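# Seat the lunch box lid fully, then take both hands away

## Task

Push the lunch box lid down until it sits fully closed along its whole rim. Disturb nothing else: the box must stay in its spot with its heading unchanged. At the end, neither hand may be touching the box, the lid or the food.

## Robot and tools

Robot: two arms, left_arm and right_arm. left_arm has a left hand and right_arm a right hand; each hand has five fingers. Base positions in the scene frame are left_arm (+0.014, +0.242, 0) m and right_arm (+0.014, -0.257, 0) m, each with a very small yaw. A camera stand sits behind the arms.

Scene frame: the origin is at table-top height, halfway between the nominal bases. +x points out over the table, +y toward the left arm, and +z is up. The arm names do not match the image sides. Reported positions (end_effector_position, in metres) and orientations (end_effector_quat_wxyz) use this frame and may be off by a few centimetres.

Hand point: a spot fixed to the palm, about 0.15 m out from the wrist flange. Its +z runs along the straight fingers, and its +y comes out of the palm. On the right hand, +x runs across the palm away from the thumb. On the left hand, +x runs toward the thumb. Straight fingertips extend 0.06 to 0.07 m past the point and sit 0.06 m behind it along -y. A wrist bracket on the little-finger side can strike objects. The arms track commands loosely and can rest 1 to 5 cm off, usually low. Each step, a commanded turn is clipped to within 40 degrees of the measured orientation. "Hand target" in a result is the last commanded pose after that clip.

The 28-number row (every value in [-1, 1]) is used by both execute_actions and move. It is one row covering both arms, in this order:
- left_arm dx, dy, dz, rx, ry, rz;
- left hand: little, ring, middle, index, thumb_bend, thumb_turn, force_limit, speed;
- right_arm dx, dy, dz, rx, ry, rz;
- right hand: the same eight.

The pose part is an offset, not a pose. It is measured from that arm's Hand target at the start of the action or move, along that Hand target's own axes. 1.0 equals 0.6 m of travel or 180 degrees of turn. rx, ry, rz together form one rotation vector. Six zeros re-request the current Hand target. Sending the same offset again moves the arm further.

Hand numbers are absolute settings, not offsets:
- Fingers and thumb_bend: +1 is straight or open, -1 is curled.
- thumb_turn: +1 is beside the palm, -1 is across in front of it.
- force_limit: stopping force from about 0 N at -1 to 10 N at +1 (15 N for the two thumb motors).
- speed: near zero at -1, rising to full at +0.48 and above.
For an unchanged hand, repeat the last eight numbers you sent it. If none have been sent yet, send hand_measured followed by hand_force_limit and hand_speed. A motor only starts when its target changes by at least 0.002.

execute_actions(actions, cameras): actions is a list of actions. Each action is a table of at most 15 rows, one per 1/30 s step, and a short table holds its last row. Every row counts from the action's starting Hand target, not from the previous row. Images are returned only when actions is empty or when cameras names some; ["all"] gives every camera.

move(target, speed, blend, blocking, cameras): target is one row, or a list of up to 15 rows. All rows count from the same starting Hand targets, so each is a waypoint offset from that start, not from the row before. Each hand point follows a straight path.
- speed: m/s, 0.002 to 4.3, default 0.25. Give one value, or one per waypoint.
- blend: metres of corner rounding per waypoint; 0 means stop at each.
- All paths are capped at 10 s in total.
- blocking=false returns after about 0.5 s while the motion carries on.
The move does not avoid obstacles or the other arm. Going faster or aiming further past contact means harder impacts. Do not route a path near an arm's own base.
The result adds a move: line. done means the arm is at rest within 10 mm and 2 degrees of the target. Other outcomes include off_target, moving, held and fault, plus any limits that acted (paced, held). Neither done nor off_target tells you whether there was contact.

wait(seconds, cameras): 0 to 10 s, holding the last commands. It returns early if a running move finishes.

stop(cameras): brakes a running move.

zoom_image(camera, region): shows a closer view of the newest image. camera is cam_high, cam_left_wrist or cam_right_wrist. region is [x0, y0, x1, y1] in pixels, at most 504 by 504. All three images are 672x504; cam_high is fixed and the other two are wrist fisheye cameras.

show_instructions(): shows the reference pages.

finished_scene(scene): ends the scene for good; scene is an integer from 1 to 3.

Result lines:
- Joint positions, velocities and torques for each arm. Velocities may be listed as "within noise".
- hand_measured, hand_stopped_by (moving, target, force, stalled, fault) and hand_load_n (fingertip newtons; positive means the finger is pushed open).
- hand_force_limit and hand_speed, echoing your settings.
- Motor temperatures, Actions left, the Hand target and the scene number.
A hand_load_n near 0 after a grasp means the grip was lost. Joint torques include the arm's own weight, so a nonzero value is not proof of contact.

To stop pressing on something, command the target back past the hand point. Joint ranges in rad: waist ±2.880, shoulder 0 to 3.142, elbow 0 to 3.019, wrist pitch -1.693 to 1.571, wrist yaw ±1.571, wrist roll ±2.094.

Avoid:
- dropping things or knocking anything off the table;
- fast impacts and very hard pushes;
- the arms hitting or squeezing each other;
- one hand gripping the other's fingers;
- overloading a finger;
- leaving an arm stretched out or straining, which heats motors. A MOTOR HOT line appears at 85 °C; at 100 °C the arm goes limp for 30 to 60 s.

Press the lid down gently, lift the hands clear, and check with the cameras before calling finished_scene.

Each tool is called as a command line: name --argument value for each argument, lists and objects as JSON in quotes; but a table of rows of numbers goes row by row, as --pt "numbers of a row", without its own name.

Reference images:

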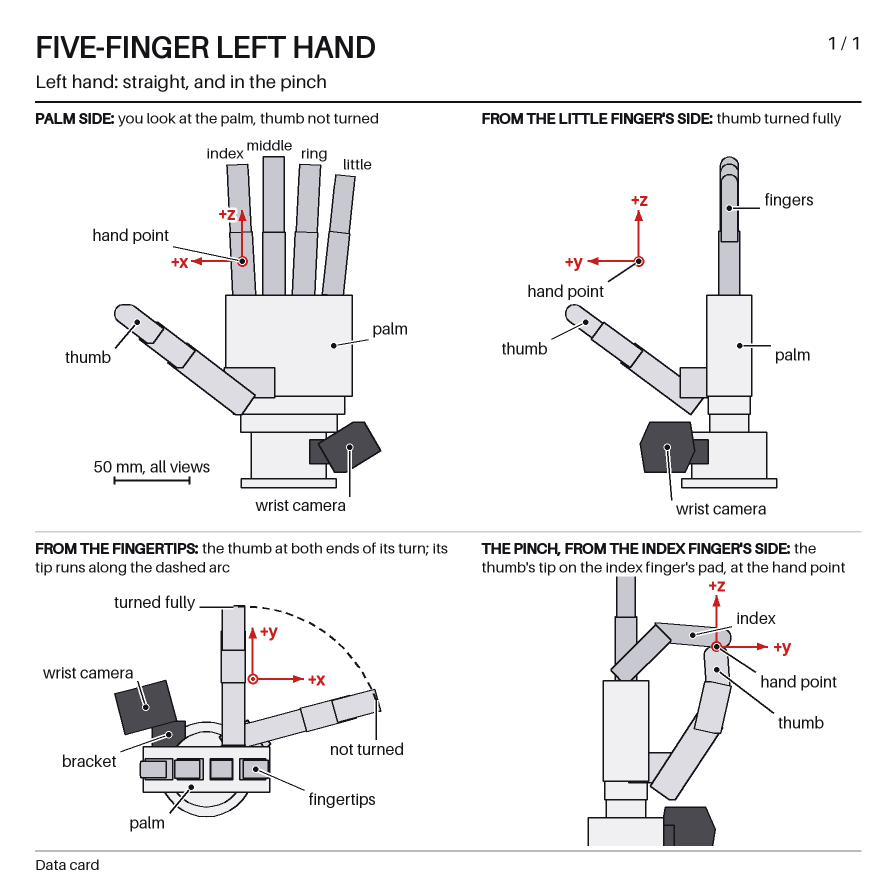

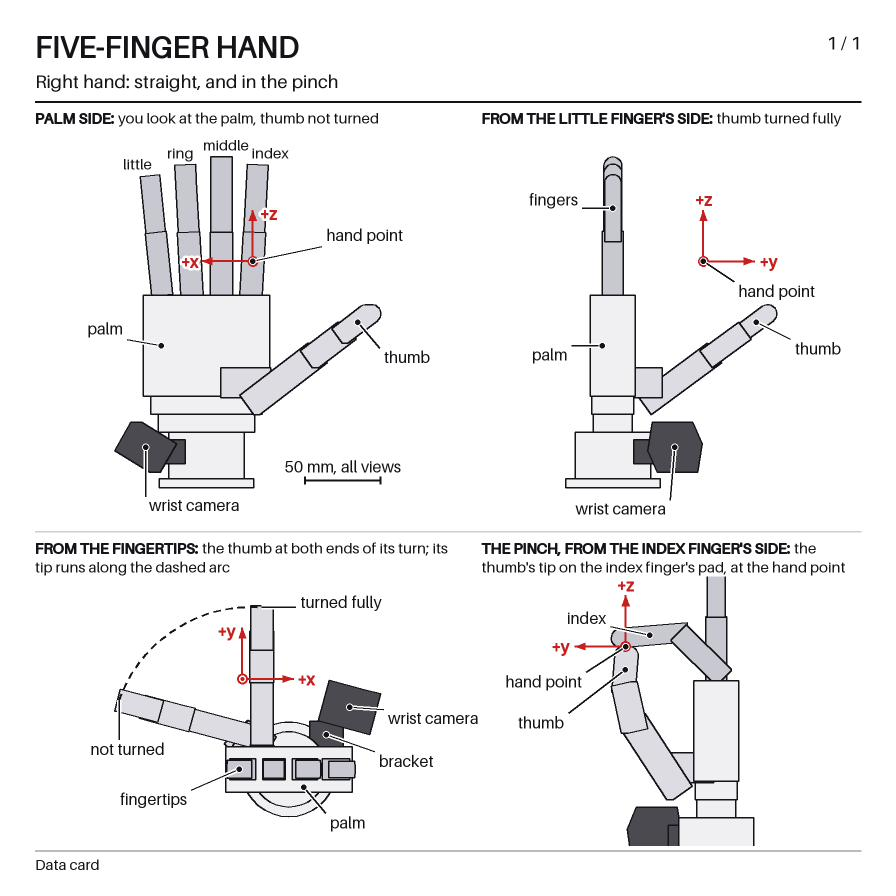

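## Session

execute_actions --actions '[]'

Scene clock: 0.00 s.
left_arm: end_effector_position=(+0.5376, +0.0861, +0.1360) hand_measured=(+1.000, +1.000, +1.000, +1.000, +1.000, +1.000) hand_load_n=(+0.0, +0.0, +0.0, +0.0, +0.0, +0.0) hand_stopped_by=(target, target, target, target, target, target) hand_force_limit=0.00 hand_speed=-0.80 end_effector_quat_wxyz=(+0.640, +0.165, +0.730, -0.176) | right_arm: end_effector_position=(+0.3641, -0.3024, +0.2225) hand_measured=(+1.000, +1.000, +1.000, +1.000, +1.000, +1.000) hand_load_n=(+0.0, +0.0, +0.0, +0.0, +0.0, +0.0) hand_stopped_by=(target, target, target, target, target, target) hand_force_limit=0.00 hand_speed=-0.80 end_effector_quat_wxyz=(-0.041, -0.298, +0.944, -0.132)
Joint positions: left_arm=[-0.368 1.483 0.528 0.834 0.146 1.541] | right_arm=[-0.164 1.28 1.25 -1.496 0.275 0.798]
Joint velocities: within noise
Joint torques (N m): no reading
Motor temperatures (°C): left_arm=[23 24 23 23 22 25] | right_arm=[23 23 22 22 23 23]
Heat: left arm: hottest wrist roll 25 °C; right arm: hottest waist 23 °C.
Hand target: left_arm +0.5484, +0.0814, +0.1617; +0.661, +0.167, +0.710, -0.179 | right_arm +0.3749, -0.3057, +0.2386; -0.020, -0.296, +0.944, -0.146

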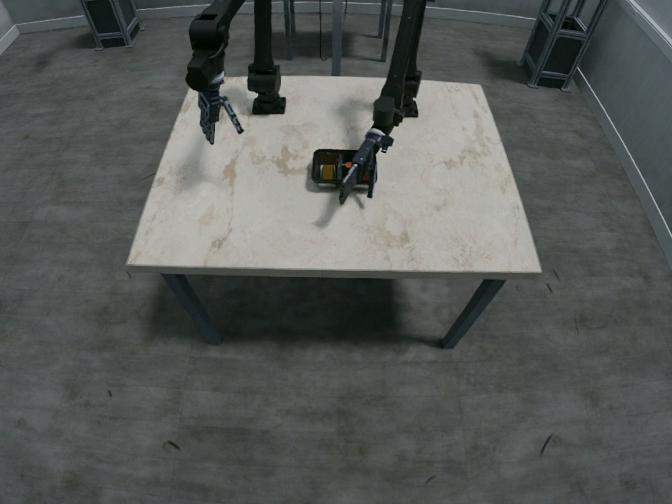

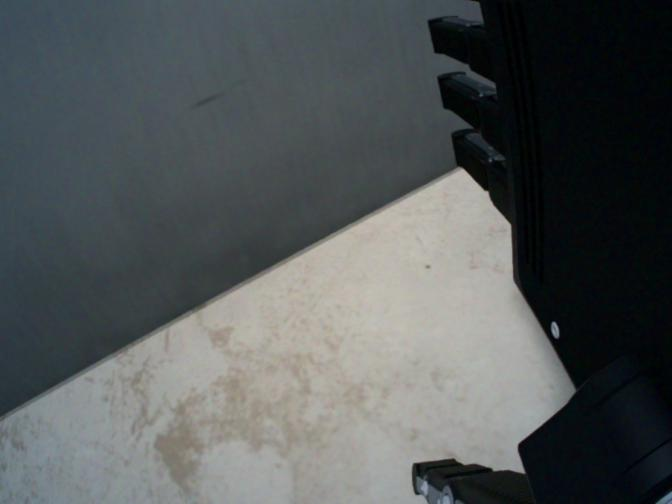

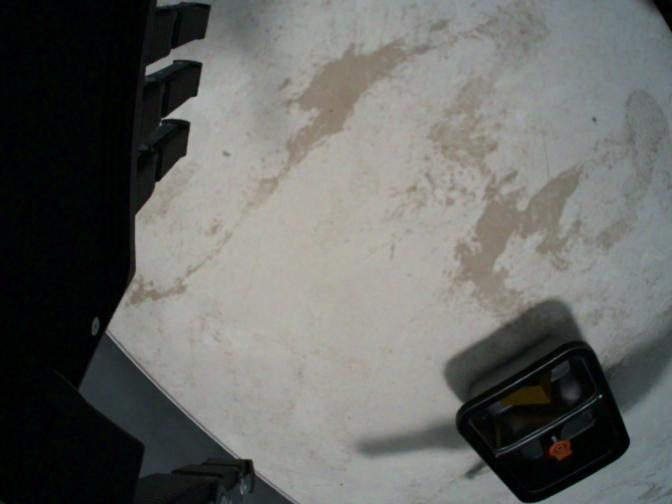

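zoom_image --camera "cam_high" --region '[290, 130, 410, 220]'

zoom_image --camera "cam_right_wrist" --region '[420, 280, 672, 504]'

Scaled by 4.200.

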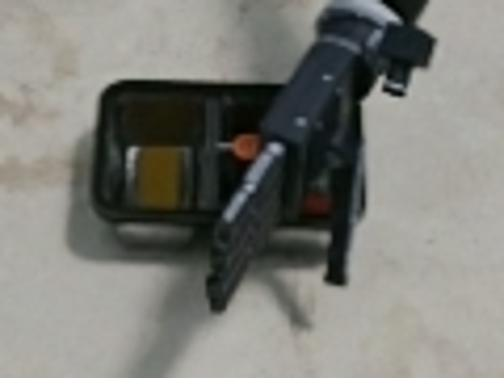

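Scaled by 2.000 from the camera's 672x504 image, which has a finer 960x720 frame.

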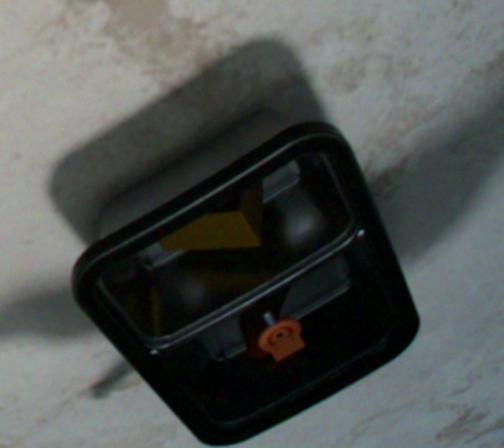

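move --pt "-0.2495 -0.0084 -0.016 0 0 0 1 1 1 1 1 1 0 -0.8 0 0 0 0 0 0 1 1 1 1 1 1 0 -0.8" --pt "-0.2493 0.358 -0.214 0 0 0 1 1 1 1 1 1 0 -0.8 -0.078 0.321 -0.170 -0.0946 -0.013 0.192 1 1 1 1 1 1 0 -0.8" --speed 0.25 --blend '[0.03,0]' --cameras '["all"]'

Scene clock: 5.43 s.
left_arm: end_effector_position=(+0.5318, +0.3229, +0.2716) hand_measured=(+1.000, +1.000, +1.000, +1.000, +1.000, +1.000) hand_load_n=(+0.0, +0.0, +0.0, +0.0, +0.0, +0.0) hand_stopped_by=(target, target, target, target, target, target) hand_force_limit=0.00 hand_speed=-0.80 end_effector_quat_wxyz=(+0.639, +0.148, +0.729, -0.195) | right_arm: end_effector_position=(+0.2995, -0.1010, +0.2703) hand_measured=(+1.000, +1.000, +1.000, +1.000, +1.000, +1.000) hand_load_n=(+0.0, +0.0, +0.0, +0.0, +0.0, +0.0) hand_stopped_by=(target, target, target, target, target, target) hand_force_limit=0.00 hand_speed=-0.80 end_effector_quat_wxyz=(+0.000, -0.006, +1.000, -0.001)
Joint positions: left_arm=[0.334 1.147 0.706 0.28 0.85 1.597] | right_arm=[0.352 1.053 1.172 -1.691 0.002 1.918]
Joint torques (N m): left_arm=[-0.56 -5.07 15.66 1.51 0.31 0.15] | right_arm=[1.61 -4.6 8.83 0.4 0.01 0.16]
Heat: left arm: hottest wrist roll 25 °C; right arm: hottest waist 23 °C.
Hand target: left_arm +0.5480, +0.3313, +0.3119; +0.661, +0.167, +0.710, -0.179 | right_arm +0.2998, -0.0997, +0.2794; +0.000, +0.000, +1.000, -0.001
Off the commanded pose: left_arm 0.044 m, 4 deg | right_arm 0.009 m, 1 deg.
joint sent to its limit (right arm) — joint 4 (wrist pitch), lower limit. The joint targets are off in position, not in orientation.
move: off_target (left_arm)
camera_calibration:
cam_left_wrist: T_world_to_cam=[[-0.518197, -0.836851, -0.176499, 0.590112], [-0.454902, 0.444445, -0.771708, 0.306992], [0.724249, -0.319607, -0.610995, 0.000180377], [0, 0, 0, 1]] pos_world=[0.445314, 0.357453, 0.341172]
cam_right_wrist: T_world_to_cam=[[-0.273831, 0.960015, 0.0582024, 0.159307], [0.834856, 0.207213, 0.509978, -0.369792], [0.477526, 0.188238, -0.858216, 0.221844], [0, 0, 0, 1]] pos_world=[0.24641, -0.118071, 0.369704]

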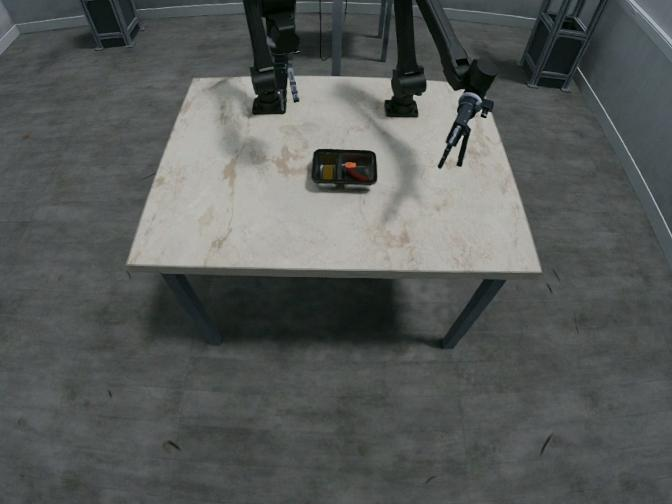

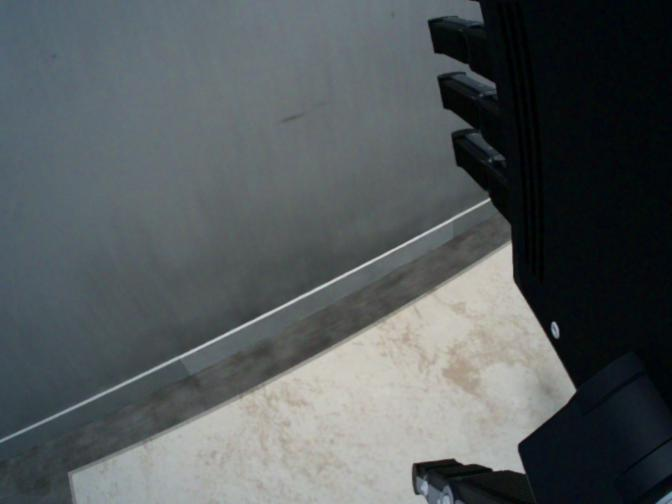

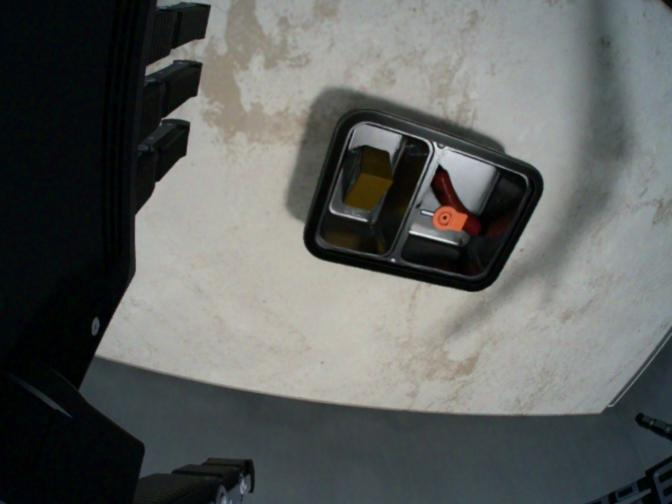

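zoom_image --camera "cam_right_wrist" --region '[280, 80, 580, 310]'

zoom_image --camera "cam_high" --region '[300, 140, 390, 200]'

Scaled by 1.680 from the camera's 672x504 image, which has a finer 960x720 frame.

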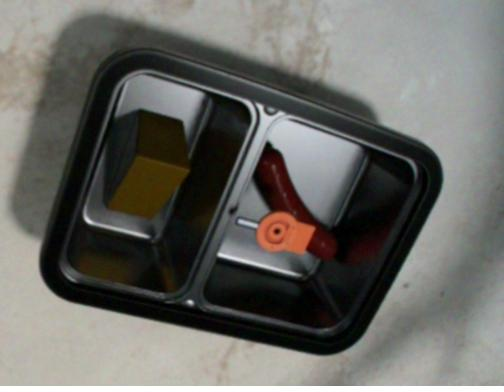

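Scaled by 5.600.

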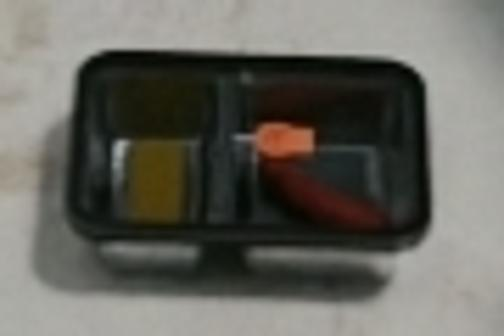

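move --target '[0,0,0,0,0,0,1,1,1,1,1,1,0,-0.8,-0.1583,0.0917,0.2333,0,0,0,-1,-1,-1,-1,1,1,0,0]' --speed 0.2 --cameras '["all"]'

Scene clock: 8.53 s.
left_arm: end_effector_position=(+0.5318, +0.3229, +0.2716) hand_measured=(+1.000, +1.000, +1.000, +1.000, +1.000, +1.000) hand_load_n=(+0.0, +0.0, +0.0, +0.0, +0.0, +0.5) hand_stopped_by=(target, target, target, target, target, target) hand_force_limit=0.00 hand_speed=-0.80 end_effector_quat_wxyz=(+0.639, +0.148, +0.729, -0.195) | right_arm: end_effector_position=(+0.3837, -0.0499, +0.1289) hand_measured=(-1.000, -1.000, -1.000, -1.000, +1.000, +1.000) hand_load_n=(+0.0, +0.0, +0.0, +0.0, +0.0, +0.0) hand_stopped_by=(target, target, target, target, target, target) hand_force_limit=0.00 hand_speed=0.00 end_effector_quat_wxyz=(-0.019, -0.008, +1.000, -0.011)
Joint positions: left_arm=[0.334 1.147 0.706 0.28 0.85 1.597] | right_arm=[0.402 1.381 1.072 -1.305 0.005 1.965]
Joint torques (N m): left_arm=[-0.73 -5.07 15.71 1.58 0.31 0.14] | right_arm=[1.73 -8.88 8.83 1.18 0.02 0.17]
Heat: left arm: hottest wrist roll 25 °C; right arm: hottest waist 23 °C.
Hand target: left_arm +0.5480, +0.3313, +0.3119; +0.661, +0.167, +0.710, -0.179 | right_arm +0.3949, -0.0449, +0.1394; +0.000, +0.000, +1.000, -0.001
Off the commanded pose: left_arm 0.044 m, 4 deg | right_arm 0.016 m, 3 deg.
move: off_target (left_arm, right_arm)
camera_calibration:
cam_left_wrist: T_world_to_cam=[[-0.518197, -0.836851, -0.176499, 0.590112], [-0.454902, 0.444445, -0.771708, 0.306992], [0.724249, -0.319607, -0.610995, 0.000180377], [0, 0, 0, 1]] pos_world=[0.445314, 0.357453, 0.341172]
cam_right_wrist: T_world_to_cam=[[-0.274876, 0.960194, 0.0497007, 0.143008], [0.852219, 0.219381, 0.474968, -0.380097], [0.445158, 0.172913, -0.878599, 0.064931], [0, 0, 0, 1]] pos_world=[0.334331, -0.0651573, 0.230474]

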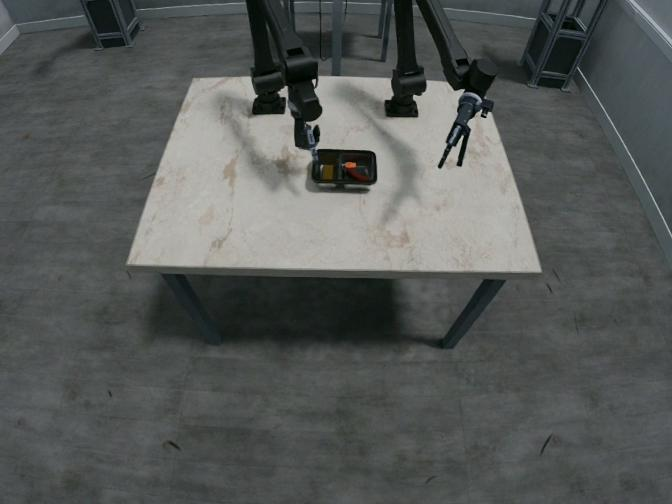

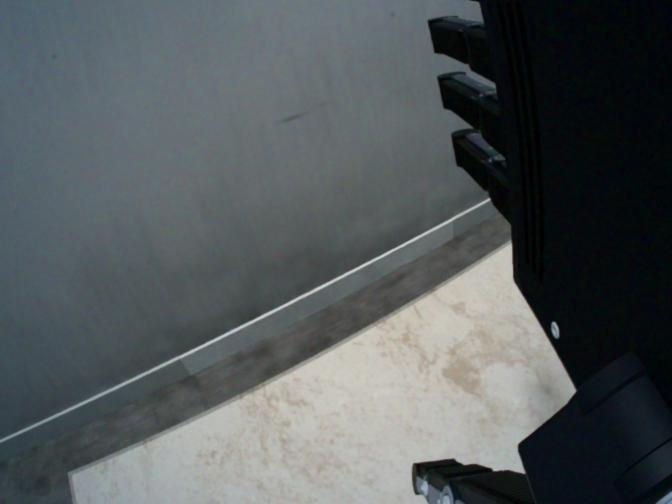

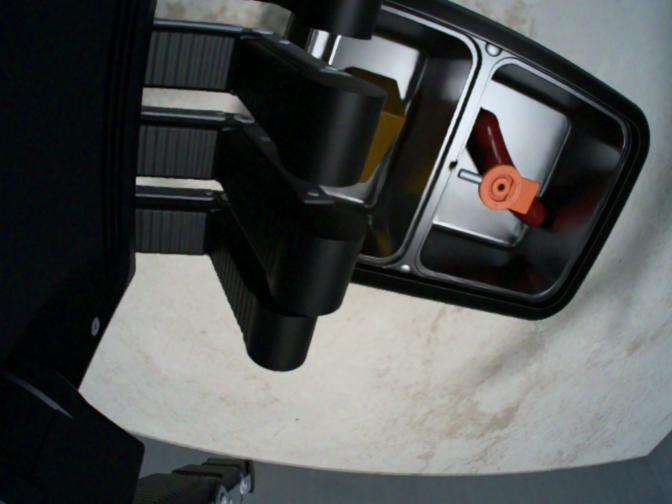

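zoom_image --camera "cam_right_wrist" --region '[340, 0, 672, 340]'

zoom_image --camera "cam_high" --region '[290, 120, 400, 200]'

Scaled by 1.482 from the camera's 672x504 image, which has a finer 960x720 frame.

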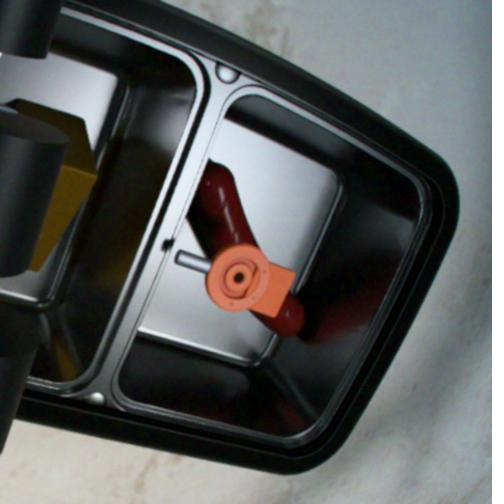

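Scaled by 4.582.

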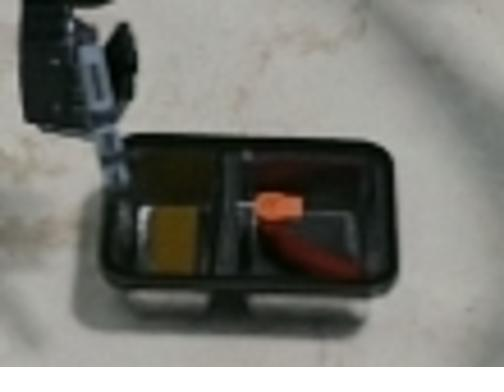

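move --target '[0,0,0,0,0,0,1,1,1,1,1,1,0,-0.8,-0.01,0.02,0.065,-0.007,-0.012,0,-1,-1,-1,-1,1,1,0,0]' --speed 0.1

Scene clock: 10.70 s.
left_arm: end_effector_position=(+0.5318, +0.3229, +0.2716) hand_measured=(+1.000, +1.000, +1.000, +1.000, +1.000, +1.000) hand_load_n=(+0.0, +0.0, +0.0, +0.0, +0.0, +0.0) hand_stopped_by=(target, target, target, target, target, target) hand_force_limit=0.00 hand_speed=-0.80 end_effector_quat_wxyz=(+0.639, +0.148, +0.729, -0.195) | right_arm: end_effector_position=(+0.3910, -0.0384, +0.0929) hand_measured=(-1.000, -1.000, -1.000, -1.000, +1.000, +1.000) hand_load_n=(+0.5, +0.5, +0.0, +0.0, +0.0, +0.0) hand_stopped_by=(target, target, target, target, target, target) hand_force_limit=0.00 hand_speed=0.00 end_effector_quat_wxyz=(+0.005, -0.008, +1.000, +0.000)
Joint positions: left_arm=[0.334 1.147 0.706 0.28 0.85 1.597] | right_arm=[0.422 1.412 0.996 -1.145 0.005 1.985]
Joint torques (N m): left_arm=[-0.67 -5.19 15.66 1.57 0.31 0.15] | right_arm=[1.49 -9 8.24 1.42 -0.12 0.18]
Heat: left arm: hottest elbow 25 °C; right arm: hottest waist 23 °C.
Hand target: left_arm +0.5480, +0.3313, +0.3119; +0.661, +0.167, +0.710, -0.179 | right_arm +0.4009, -0.0330, +0.1004; +0.019, +0.000, +1.000, +0.010
Off the commanded pose: left_arm 0.044 m, 4 deg | right_arm 0.014 m, 2 deg.
move: off_target (left_arm, right_arm)

move --target '[0,0,0,0,0,0,1,1,1,1,1,1,0,-0.8,0,0,0.015,0,0,0,-1,-1,-1,-1,1,1,0,0]' --speed 0.05 --cameras '["cam_right_wrist"]'

move --target '[0,0,0,0,0,0,1,1,1,1,1,1,0,-0.8,0,0,0.015,0,0,0,-1,-1,-1,-1,1,1,0,0]' --speed 0.05 --cameras '["cam_right_wrist"]'

Scene clock: 11.93 s.
left_arm: end_effector_position=(+0.5318, +0.3229, +0.2716) hand_measured=(+1.000, +1.000, +1.000, +1.000, +1.000, +1.000) hand_load_n=(+0.0, +0.0, +0.0, +0.0, +0.0, +0.0) hand_stopped_by=(target, target, target, target, target, target) hand_force_limit=0.00 hand_speed=-0.80 end_effector_quat_wxyz=(+0.639, +0.148, +0.729, -0.195) | right_arm: end_effector_position=(+0.3919, -0.0380, +0.0862) hand_measured=(-1.000, -1.000, -1.000, -1.000, +1.000, +1.000) hand_load_n=(+0.0, +0.0, +0.0, +0.0, +0.0, +0.0) hand_stopped_by=(target, target, target, target, target, target) hand_force_limit=0.00 hand_speed=0.00 end_effector_quat_wxyz=(+0.008, -0.008, +1.000, +0.001)
Joint positions: left_arm=[0.334 1.147 0.706 0.28 0.85 1.597] | right_arm=[0.422 1.419 0.983 -1.121 0.005 1.985]
Joint torques (N m): left_arm=[-0.67 -5.07 15.68 1.54 0.3 0.13] | right_arm=[1.49 -8.53 8.08 1.28 -0.13 0.2]
Heat: left arm: hottest elbow 25 °C; right arm: hottest waist 23 °C.
Hand target: left_arm +0.5480, +0.3313, +0.3119; +0.661, +0.167, +0.710, -0.179 | right_arm +0.4013, -0.0328, +0.0914; +0.019, +0.000, +1.000, +0.010
Off the commanded pose: left_arm 0.044 m, 4 deg | right_arm 0.012 m, 2 deg.
move: off_target (left_arm, right_arm)
camera_calibration:
cam_right_wrist: T_world_to_cam=[[-0.277638, 0.958974, 0.0573194, 0.136378], [0.826253, 0.207921, 0.523521, -0.363925], [0.490126, 0.19271, -0.850082, 0.00236287], [0, 0, 0, 1]] pos_world=[0.3374, -0.0555709, 0.184714]
Images, in order (width x height): cam_right_wrist 672x504.

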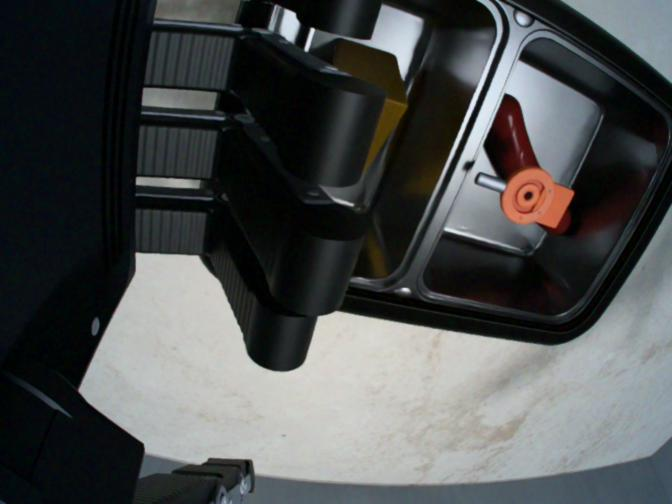

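Scene clock: 13.03 s.
left_arm: end_effector_position=(+0.5318, +0.3229, +0.2716) hand_measured=(+1.000, +1.000, +1.000, +1.000, +1.000, +1.000) hand_load_n=(+0.5, +0.0, +0.0, +0.0, +0.0, +0.0) hand_stopped_by=(target, target, target, target, target, target) hand_force_limit=0.00 hand_speed=-0.80 end_effector_quat_wxyz=(+0.639, +0.148, +0.729, -0.195) | right_arm: end_effector_position=(+0.3923, -0.0378, +0.0777) hand_measured=(-1.000, -1.000, -1.000, -1.000, +1.000, +1.000) hand_load_n=(+0.0, +0.0, +0.0, +0.0, +0.0, +0.0) hand_stopped_by=(target, target, target, target, target, target) hand_force_limit=0.00 hand_speed=0.00 end_effector_quat_wxyz=(+0.008, -0.008, +1.000, +0.001)
Joint positions: left_arm=[0.334 1.147 0.706 0.28 0.85 1.597] | right_arm=[0.422 1.43 0.969 -1.095 0.005 1.985]
Joint torques (N m): left_arm=[-0.62 -5.07 15.66 1.52 0.31 0.14] | right_arm=[2.32 -8.53 7.87 1.33 -0.12 0.2]
Heat: left arm: hottest elbow 25 °C; right arm: hottest waist 23 °C.
Hand target: left_arm +0.5480, +0.3313, +0.3119; +0.661, +0.167, +0.710, -0.179 | right_arm +0.4016, -0.0326, +0.0824; +0.019, +0.000, +1.000, +0.010
Off the commanded pose: left_arm 0.044 m, 4 deg | right_arm 0.012 m, 2 deg.
move: off_target (left_arm, right_arm)
camera_calibration:
cam_right_wrist: T_world_to_cam=[[-0.277805, 0.95891, 0.0575856, 0.136769], [0.82551, 0.207642, 0.524803, -0.359702], [0.491281, 0.193331, -0.849274, -0.00563035], [0, 0, 0, 1]] pos_world=[0.337699, -0.0553712, 0.176115]
Images, in order (width x height): cam_right_wrist 672x504.

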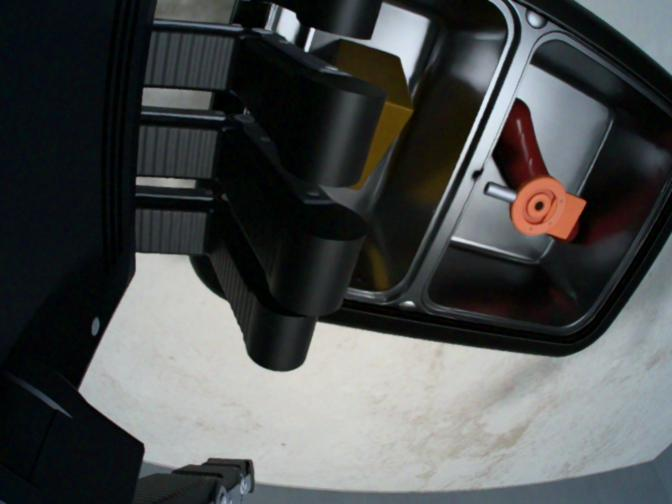

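move --target '[0,0,0,0,0,0,1,1,1,1,1,1,0,-0.8,0,0,0.015,0,0,0,-1,-1,-1,-1,1,1,0,0]' --speed 0.05 --cameras '["cam_right_wrist"]'

move --target '[0,0,0,0,0,0,1,1,1,1,1,1,0,-0.8,0,0,0.015,0,0,0,-1,-1,-1,-1,1,1,0,0]' --speed 0.05 --cameras '["cam_right_wrist"]'

Scene clock: 14.30 s.
left_arm: end_effector_position=(+0.5318, +0.3229, +0.2716) hand_measured=(+1.000, +1.000, +1.000, +1.000, +1.000, +1.000) hand_load_n=(+0.0, +0.0, +0.0, +0.0, +0.0, +0.0) hand_stopped_by=(target, target, target, target, target, target) hand_force_limit=0.00 hand_speed=-0.80 end_effector_quat_wxyz=(+0.639, +0.148, +0.729, -0.195) | right_arm: end_effector_position=(+0.3930, -0.0374, +0.0686) hand_measured=(-1.000, -1.000, -1.000, -1.000, +1.000, +1.000) hand_load_n=(+0.0, +0.0, +0.0, +0.0, +0.0, +0.0) hand_stopped_by=(target, target, target, target, target, target) hand_force_limit=0.00 hand_speed=0.00 end_effector_quat_wxyz=(+0.008, -0.008, +1.000, +0.001)
Joint positions: left_arm=[0.334 1.147 0.706 0.28 0.85 1.597] | right_arm=[0.422 1.444 0.957 -1.068 0.005 1.985]
Joint torques (N m): left_arm=[-0.73 -5.13 15.66 1.59 0.3 0.13] | right_arm=[1.9 -8.82 7.87 1.32 -0.12 0.16]
Heat: left arm: hottest elbow 25 °C; right arm: hottest elbow 24 °C.
Hand target: left_arm +0.5480, +0.3313, +0.3119; +0.661, +0.167, +0.710, -0.179 | right_arm +0.4020, -0.0324, +0.0734; +0.019, +0.000, +1.000, +0.010
Off the commanded pose: left_arm 0.044 m, 4 deg | right_arm 0.011 m, 2 deg.
move: off_target (left_arm, right_arm)
camera_calibration:
cam_right_wrist: T_world_to_cam=[[-0.277805, 0.95891, 0.0575856, 0.137172], [0.82551, 0.207642, 0.524803, -0.355484], [0.491281, 0.193331, -0.849274, -0.0137115], [0, 0, 0, 1]] pos_world=[0.338299, -0.0550712, 0.167015]
Images, in order (width x height): cam_right_wrist 672x504.

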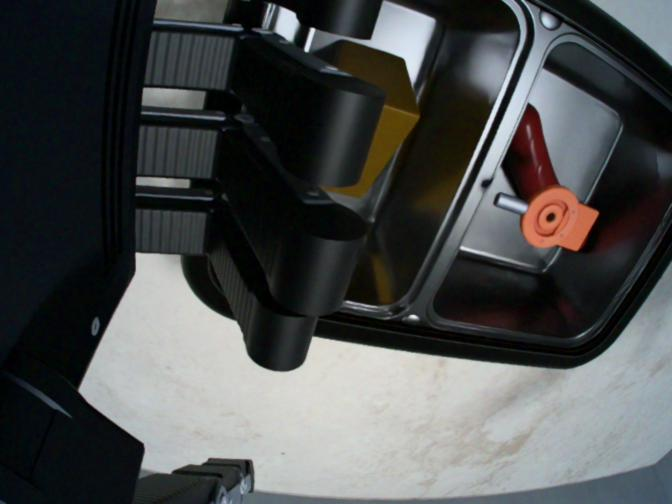

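Scene clock: 15.43 s.
left_arm: end_effector_position=(+0.5318, +0.3229, +0.2716) hand_measured=(+1.000, +1.000, +1.000, +1.000, +1.000, +1.000) hand_load_n=(+0.0, +0.0, +0.0, +0.0, -0.5, +0.0) hand_stopped_by=(target, target, target, target, target, target) hand_force_limit=0.00 hand_speed=-0.80 end_effector_quat_wxyz=(+0.639, +0.148, +0.729, -0.195) | right_arm: end_effector_position=(+0.3936, -0.0372, +0.0602) hand_measured=(-1.000, -1.000, -1.000, -1.000, +1.000, +1.000) hand_load_n=(+0.0, +0.0, +0.0, +0.0, -0.5, +0.0) hand_stopped_by=(target, target, target, target, target, target) hand_force_limit=0.00 hand_speed=0.00 end_effector_quat_wxyz=(+0.009, -0.008, +1.000, +0.001)
Joint positions: left_arm=[0.334 1.147 0.706 0.28 0.85 1.597] | right_arm=[0.422 1.456 0.945 -1.042 0.005 1.985]
Joint torques (N m): left_arm=[-0.73 -5.25 15.68 1.52 0.29 0.14] | right_arm=[1.79 -8.76 7.76 1.21 -0.11 0.17]
Heat: left arm: hottest elbow 26 °C; right arm: hottest elbow 24 °C.
Hand target: left_arm +0.5480, +0.3313, +0.3119; +0.661, +0.167, +0.710, -0.179 | right_arm +0.4023, -0.0322, +0.0644; +0.019, +0.000, +1.000, +0.010
Off the commanded pose: left_arm 0.044 m, 4 deg | right_arm 0.011 m, 2 deg.
move: off_target (left_arm, right_arm)
camera_calibration:
cam_right_wrist: T_world_to_cam=[[-0.277812, 0.958894, 0.0578087, 0.137575], [0.824795, 0.207245, 0.526082, -0.35146], [0.492477, 0.193832, -0.848467, -0.0217187], [0, 0, 0, 1]] pos_world=[0.338798, -0.0548717, 0.158516]
Images, in order (width x height): cam_right_wrist 672x504.

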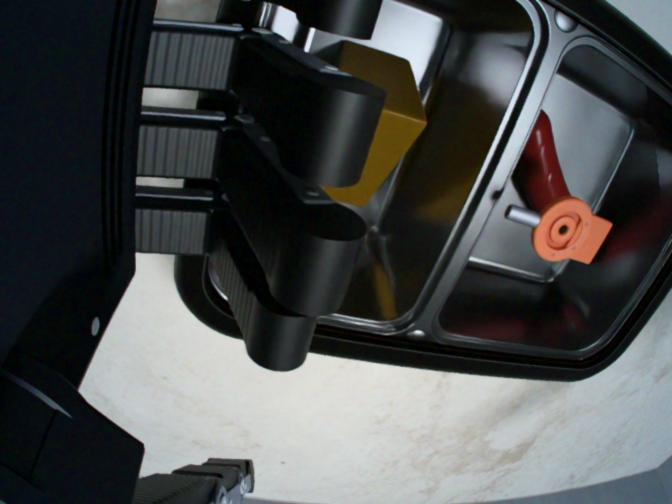

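move --target '[0,0,0,0,0,0,1,1,1,1,1,1,0,-0.8,0,-0.015,0.0,0,0,0,-1,-1,-1,-1,1,1,0,0]' --speed 0.05

move --target '[0,0,0,0,0,0,1,1,1,1,1,1,0,-0.8,0,0,0.015,0,0,0,-1,-1,-1,-1,1,1,0,0]' --speed 0.05 --cameras '["cam_right_wrist"]'

Scene clock: 16.73 s.
left_arm: end_effector_position=(+0.5318, +0.3229, +0.2716) hand_measured=(+1.000, +1.000, +1.000, +1.000, +1.000, +1.000) hand_load_n=(-0.5, +0.0, +0.0, +0.0, +0.0, +0.0) hand_stopped_by=(target, target, target, target, target, target) hand_force_limit=0.00 hand_speed=-0.80 end_effector_quat_wxyz=(+0.639, +0.148, +0.729, -0.195) | right_arm: end_effector_position=(+0.3929, -0.0385, +0.0590) hand_measured=(-1.000, -1.000, -1.000, -1.000, +1.000, +1.000) hand_load_n=(+0.0, +0.0, +0.0, +0.0, +0.0, +0.0) hand_stopped_by=(target, target, target, target, target, target) hand_force_limit=0.00 hand_speed=0.00 end_effector_quat_wxyz=(+0.005, -0.002, +1.000, +0.005)
Joint positions: left_arm=[0.334 1.147 0.706 0.28 0.85 1.597] | right_arm=[0.416 1.456 0.94 -1.041 -0.006 1.991]
Joint torques (N m): left_arm=[-0.56 -5.19 15.68 1.58 0.32 0.14] | right_arm=[0.56 -9.29 7.17 1.25 -0.11 -0.03]
Heat: left arm: hottest elbow 26 °C; right arm: hottest elbow 24 °C.
Hand target: left_arm +0.5480, +0.3313, +0.3119; +0.661, +0.167, +0.710, -0.179 | right_arm +0.4023, -0.0412, +0.0642; +0.019, +0.000, +1.000, +0.010
Off the commanded pose: left_arm 0.044 m, 4 deg | right_arm 0.011 m, 2 deg.
move: off_target (left_arm, right_arm)

Scene clock: 17.77 s.
left_arm: end_effector_position=(+0.5318, +0.3229, +0.2716) hand_measured=(+1.000, +1.000, +1.000, +1.000, +1.000, +1.000) hand_load_n=(+0.0, +0.0, +0.0, +0.0, +0.0, +0.0) hand_stopped_by=(target, target, target, target, target, target) hand_force_limit=0.00 hand_speed=-0.80 end_effector_quat_wxyz=(+0.639, +0.148, +0.729, -0.195) | right_arm: end_effector_position=(+0.3931, -0.0384, +0.0575) hand_measured=(-1.000, -1.000, -1.000, -1.000, +1.000, +1.000) hand_load_n=(-1.0, -0.5, +0.0, -0.5, +0.0, +0.0) hand_stopped_by=(target, target, target, target, target, target) hand_force_limit=0.00 hand_speed=0.00 end_effector_quat_wxyz=(+0.007, -0.005, +1.000, +0.009)
Joint positions: left_arm=[0.334 1.147 0.706 0.28 0.85 1.597] | right_arm=[0.413 1.456 0.934 -1.029 -0.01 1.982]
Joint torques (N m): left_arm=[-0.62 -5.25 15.71 1.59 0.31 0.14] | right_arm=[0.62 -8.29 6.76 1.85 -0.03 0.03]
Heat: left arm: hottest elbow 26 °C; right arm: hottest elbow 24 °C.
Hand target: left_arm +0.5480, +0.3313, +0.3119; +0.661, +0.167, +0.710, -0.179 | right_arm +0.4027, -0.0411, +0.0552; +0.019, +0.000, +1.000, +0.010
Off the commanded pose: left_arm 0.044 m, 4 deg | right_arm 0.010 m, 1 deg.
move: off_target (left_arm)
camera_calibration:
cam_right_wrist: T_world_to_cam=[[-0.272005, 0.959493, 0.0733909, 0.13561], [0.827804, 0.19442, 0.526252, -0.351024], [0.490666, 0.203897, -0.847156, -0.0224933], [0, 0, 0, 1]] pos_world=[0.338502, -0.0572846, 0.155719]
Images, in order (width x height): cam_right_wrist 672x504.

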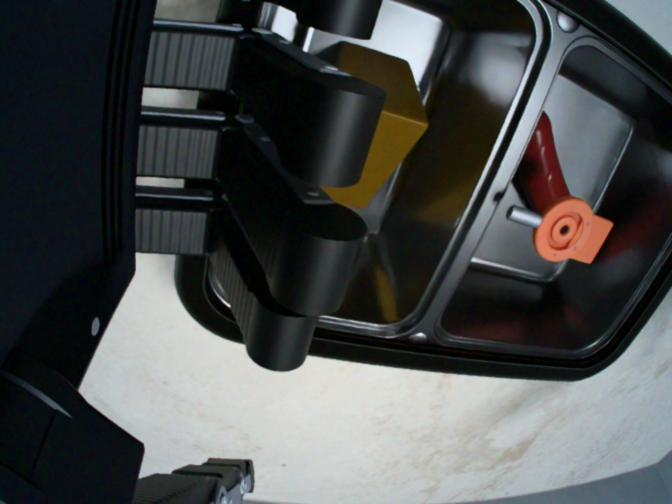

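move --pt "0 0 0 0 0 0 1 1 1 1 1 1 0 -0.8 0 0 -0.03 0 0 0 -1 -1 -1 -1 1 1 0 0" --pt "0 0 0 0 0 0 1 1 1 1 1 1 0 -0.8 0 -0.005 -0.03 0 0 0 -1 -1 -1 -1 1 1 0 0" --pt "0 0 0 0 0 0 1 1 1 1 1 1 0 -0.8 0 -0.005 0.03 0 0 0 -1 -1 -1 -1 1 1 0 0" --speed 0.06 --cameras '["cam_right_wrist"]'

Scene clock: 20.40 s.
left_arm: end_effector_position=(+0.5318, +0.3229, +0.2716) hand_measured=(+1.000, +1.000, +1.000, +1.000, +1.000, +1.000) hand_load_n=(+0.0, +0.0, +0.0, +0.0, +0.0, +0.0) hand_stopped_by=(target, target, target, target, target, target) hand_force_limit=0.00 hand_speed=-0.80 end_effector_quat_wxyz=(+0.639, +0.148, +0.729, -0.195) | right_arm: end_effector_position=(+0.3926, -0.0414, +0.0580) hand_measured=(-1.000, -1.000, -1.000, -1.000, +1.000, +1.000) hand_load_n=(-3.0, -1.0, +0.0, +0.0, +0.0, +0.0) hand_stopped_by=(target, target, target, target, target, target) hand_force_limit=0.00 hand_speed=0.00 end_effector_quat_wxyz=(+0.014, -0.008, +1.000, +0.015)
Joint positions: left_arm=[0.334 1.147 0.706 0.28 0.85 1.597] | right_arm=[0.402 1.442 0.917 -1.009 -0.016 1.965]
Joint torques (N m): left_arm=[-0.73 -5.01 15.68 1.55 0.3 0.14] | right_arm=[0.21 -6.01 5.87 2.97 0.2 0.12]
Heat: left arm: hottest elbow 26 °C; right arm: hottest elbow 24 °C.
Hand target: left_arm +0.5480, +0.3313, +0.3119; +0.661, +0.167, +0.710, -0.179 | right_arm +0.4034, -0.0437, +0.0372; +0.019, +0.000, +1.000, +0.010
Off the commanded pose: left_arm 0.044 m, 4 deg | right_arm 0.024 m, 1 deg.
move: off_target (left_arm, right_arm)
camera_calibration:
cam_right_wrist: T_world_to_cam=[[-0.279025, 0.956844, 0.0812059, 0.140509], [0.819472, 0.193172, 0.539583, -0.347952], [0.50061, 0.217103, -0.838007, -0.0250688], [0, 0, 0, 1]] pos_world=[0.336892, -0.0617884, 0.155331]
Images, in order (width x height): cam_right_wrist 672x504.

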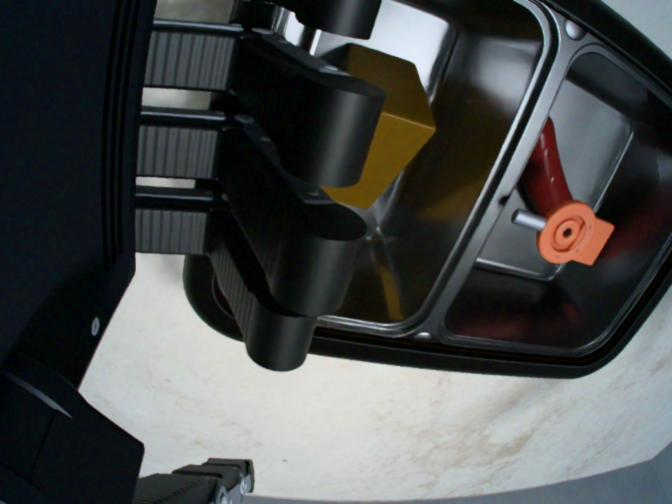

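move --target '[0,0,0,0,0,0,1,1,1,1,1,1,0,-0.8,0,0,0.05,0,0,0,-1,-1,-1,-1,1,1,0,0]' --speed 0.06 --cameras '["cam_right_wrist"]'

Scene clock: 21.73 s.
left_arm: end_effector_position=(+0.5318, +0.3229, +0.2716) hand_measured=(+1.000, +1.000, +1.000, +1.000, +1.000, +1.000) hand_load_n=(+0.0, +0.0, +0.0, +0.0, +0.0, +0.0) hand_stopped_by=(target, target, target, target, target, target) hand_force_limit=0.00 hand_speed=-0.80 end_effector_quat_wxyz=(+0.639, +0.148, +0.729, -0.195) | right_arm: end_effector_position=(+0.4022, -0.0396, +0.0606) hand_measured=(-1.000, -1.000, -1.000, -1.000, +1.000, +1.000) hand_load_n=(-7.5, +0.0, +0.0, +0.0, +0.0, +0.0) hand_stopped_by=(target, target, target, target, target, target) hand_force_limit=0.00 hand_speed=0.00 end_effector_quat_wxyz=(+0.039, -0.008, +0.999, +0.029)
Joint positions: left_arm=[0.334 1.147 0.706 0.28 0.85 1.597] | right_arm=[0.393 1.43 0.899 -0.944 -0.024 1.958]
Joint torques (N m): left_arm=[-0.56 -5.13 15.61 1.54 0.3 0.14] | right_arm=[0.38 -2.61 4.19 3.58 0.43 0.21]
Heat: left arm: hottest elbow 27 °C; right arm: hottest elbow 24 °C.
Hand target: left_arm +0.5480, +0.3313, +0.3119; +0.661, +0.167, +0.710, -0.179 | right_arm +0.4045, -0.0431, +0.0072; +0.019, +0.000, +1.000, +0.010
Off the commanded pose: left_arm 0.044 m, 4 deg | right_arm 0.054 m, 3 deg.
move: off_target (left_arm, right_arm)
camera_calibration:
cam_right_wrist: T_world_to_cam=[[-0.282586, 0.954496, 0.0952969, 0.141769], [0.791027, 0.175683, 0.586013, -0.349552], [0.542606, 0.240982, -0.804678, -0.0460594], [0, 0, 0, 1]] pos_world=[0.341559, -0.0628082, 0.154269]
Images, in order (width x height): cam_right_wrist 672x504.

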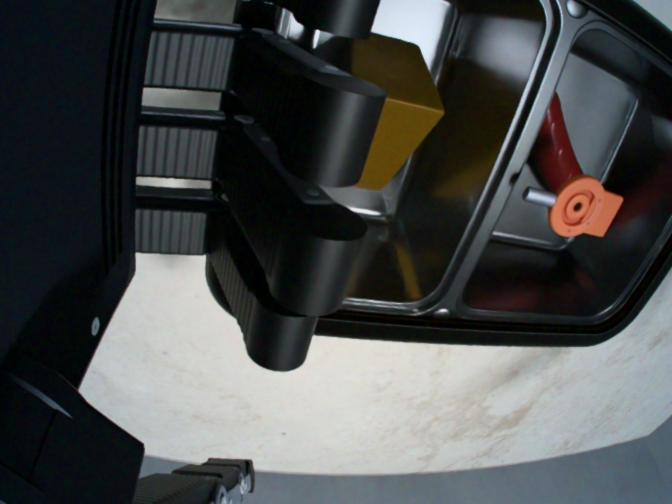

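move --target '[0,0,0,0,0,0,1,1,1,1,1,1,0,-0.8,0,0,-0.22,0,0,0,-1,-1,-1,-1,1,1,0,0]' --speed 0.12 --cameras '["all"]'

zoom_image --camera "cam_high" --region '[300, 140, 390, 200]'

zoom_image --camera "cam_right_wrist" --region '[160, 0, 672, 384]'

Scene clock: 23.90 s.
left_arm: end_effector_position=(+0.5318, +0.3229, +0.2716) hand_measured=(+1.000, +1.000, +1.000, +1.000, +1.000, +1.000) hand_load_n=(+0.0, +0.0, +0.0, +0.0, +0.0, +0.0) hand_stopped_by=(target, target, target, target, target, target) hand_force_limit=0.00 hand_speed=-0.80 end_effector_quat_wxyz=(+0.639, +0.148, +0.729, -0.195) | right_arm: end_effector_position=(+0.3797, -0.0519, +0.1136) hand_measured=(-1.000, -1.000, -1.000, -1.000, +1.000, +1.000) hand_load_n=(+0.0, +0.0, +0.0, +0.0, -0.5, +0.0) hand_stopped_by=(target, target, target, target, target, target) hand_force_limit=0.00 hand_speed=0.00 end_effector_quat_wxyz=(-0.007, -0.004, +1.000, -0.002)
Joint positions: left_arm=[0.334 1.147 0.706 0.28 0.85 1.597] | right_arm=[0.399 1.364 1.009 -1.231 -0.001 1.97]
Joint torques (N m): left_arm=[-0.62 -5.07 15.66 1.5 0.3 0.14] | right_arm=[0.38 -9.29 11.43 0.35 -0.02 0.12]
Heat: left arm: hottest elbow 27 °C; right arm: hottest elbow 24 °C.
Hand target: left_arm +0.5480, +0.3313, +0.3119; +0.661, +0.167, +0.710, -0.179 | right_arm +0.3995, -0.0458, +0.1391; +0.019, +0.000, +1.000, +0.010
Off the commanded pose: left_arm 0.044 m, 4 deg | right_arm 0.033 m, 3 deg.
move: off_target (left_arm, right_arm)
camera_calibration:
cam_left_wrist: T_world_to_cam=[[-0.518197, -0.836851, -0.176499, 0.590112], [-0.454902, 0.444445, -0.771708, 0.306992], [0.724249, -0.319607, -0.610995, 0.000180377], [0, 0, 0, 1]] pos_world=[0.445314, 0.357453, 0.341172]
cam_right_wrist: T_world_to_cam=[[-0.268585, 0.961428, 0.0593175, 0.141229], [0.842721, 0.204703, 0.497914, -0.36873], [0.466566, 0.183721, -0.865196, 0.0444708], [0, 0, 0, 1]] pos_world=[0.32792, -0.0684718, 0.213694]

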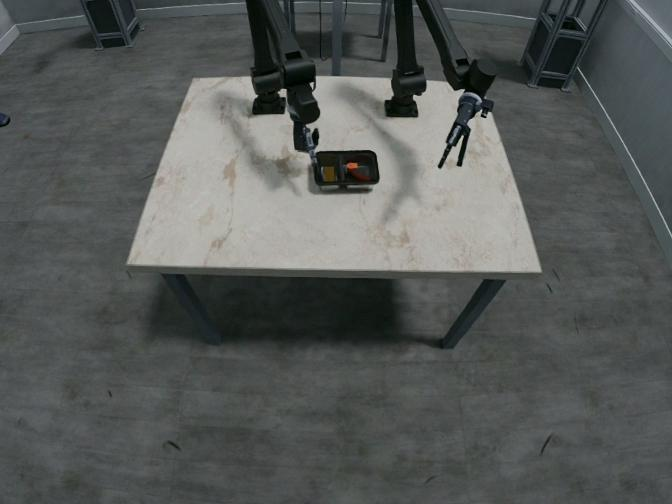

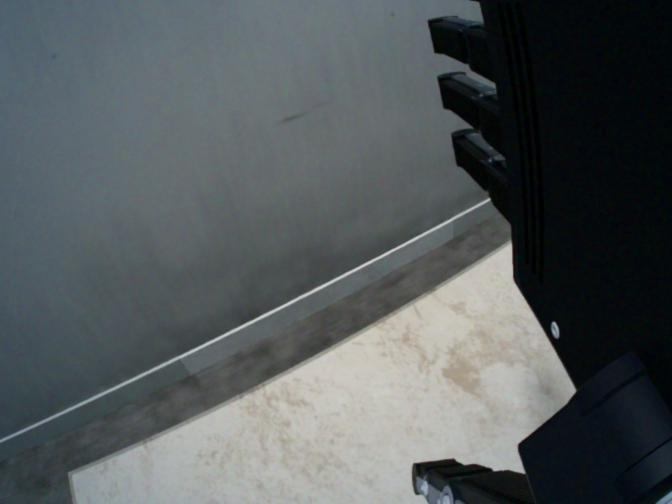

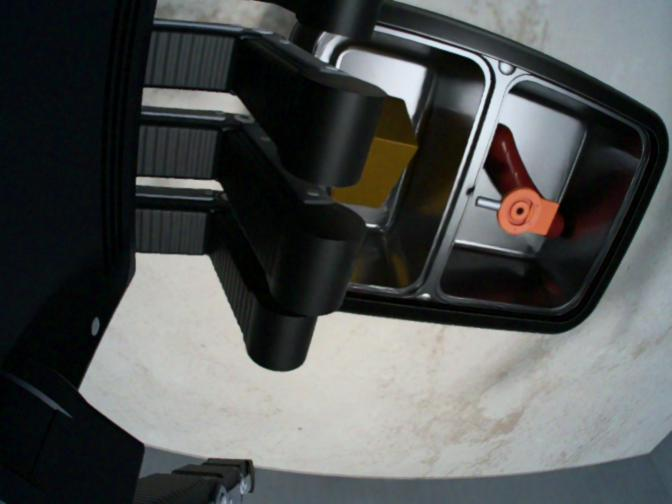

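Scaled by 5.600.

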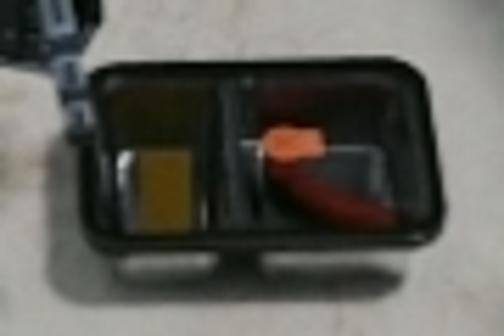

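Region (160, 0, 672, 384) is 512x384 pixels. A region can be at most 504 by 504 pixels.

zoom_image --camera "cam_right_wrist" --region '[372, 0, 672, 340]'

Scaled by 1.482 from the camera's 672x504 image, which has a finer 960x720 frame.

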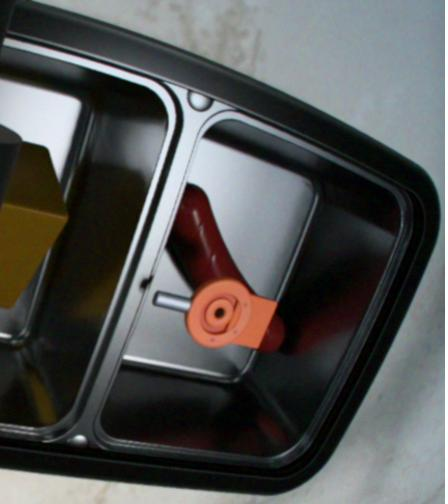

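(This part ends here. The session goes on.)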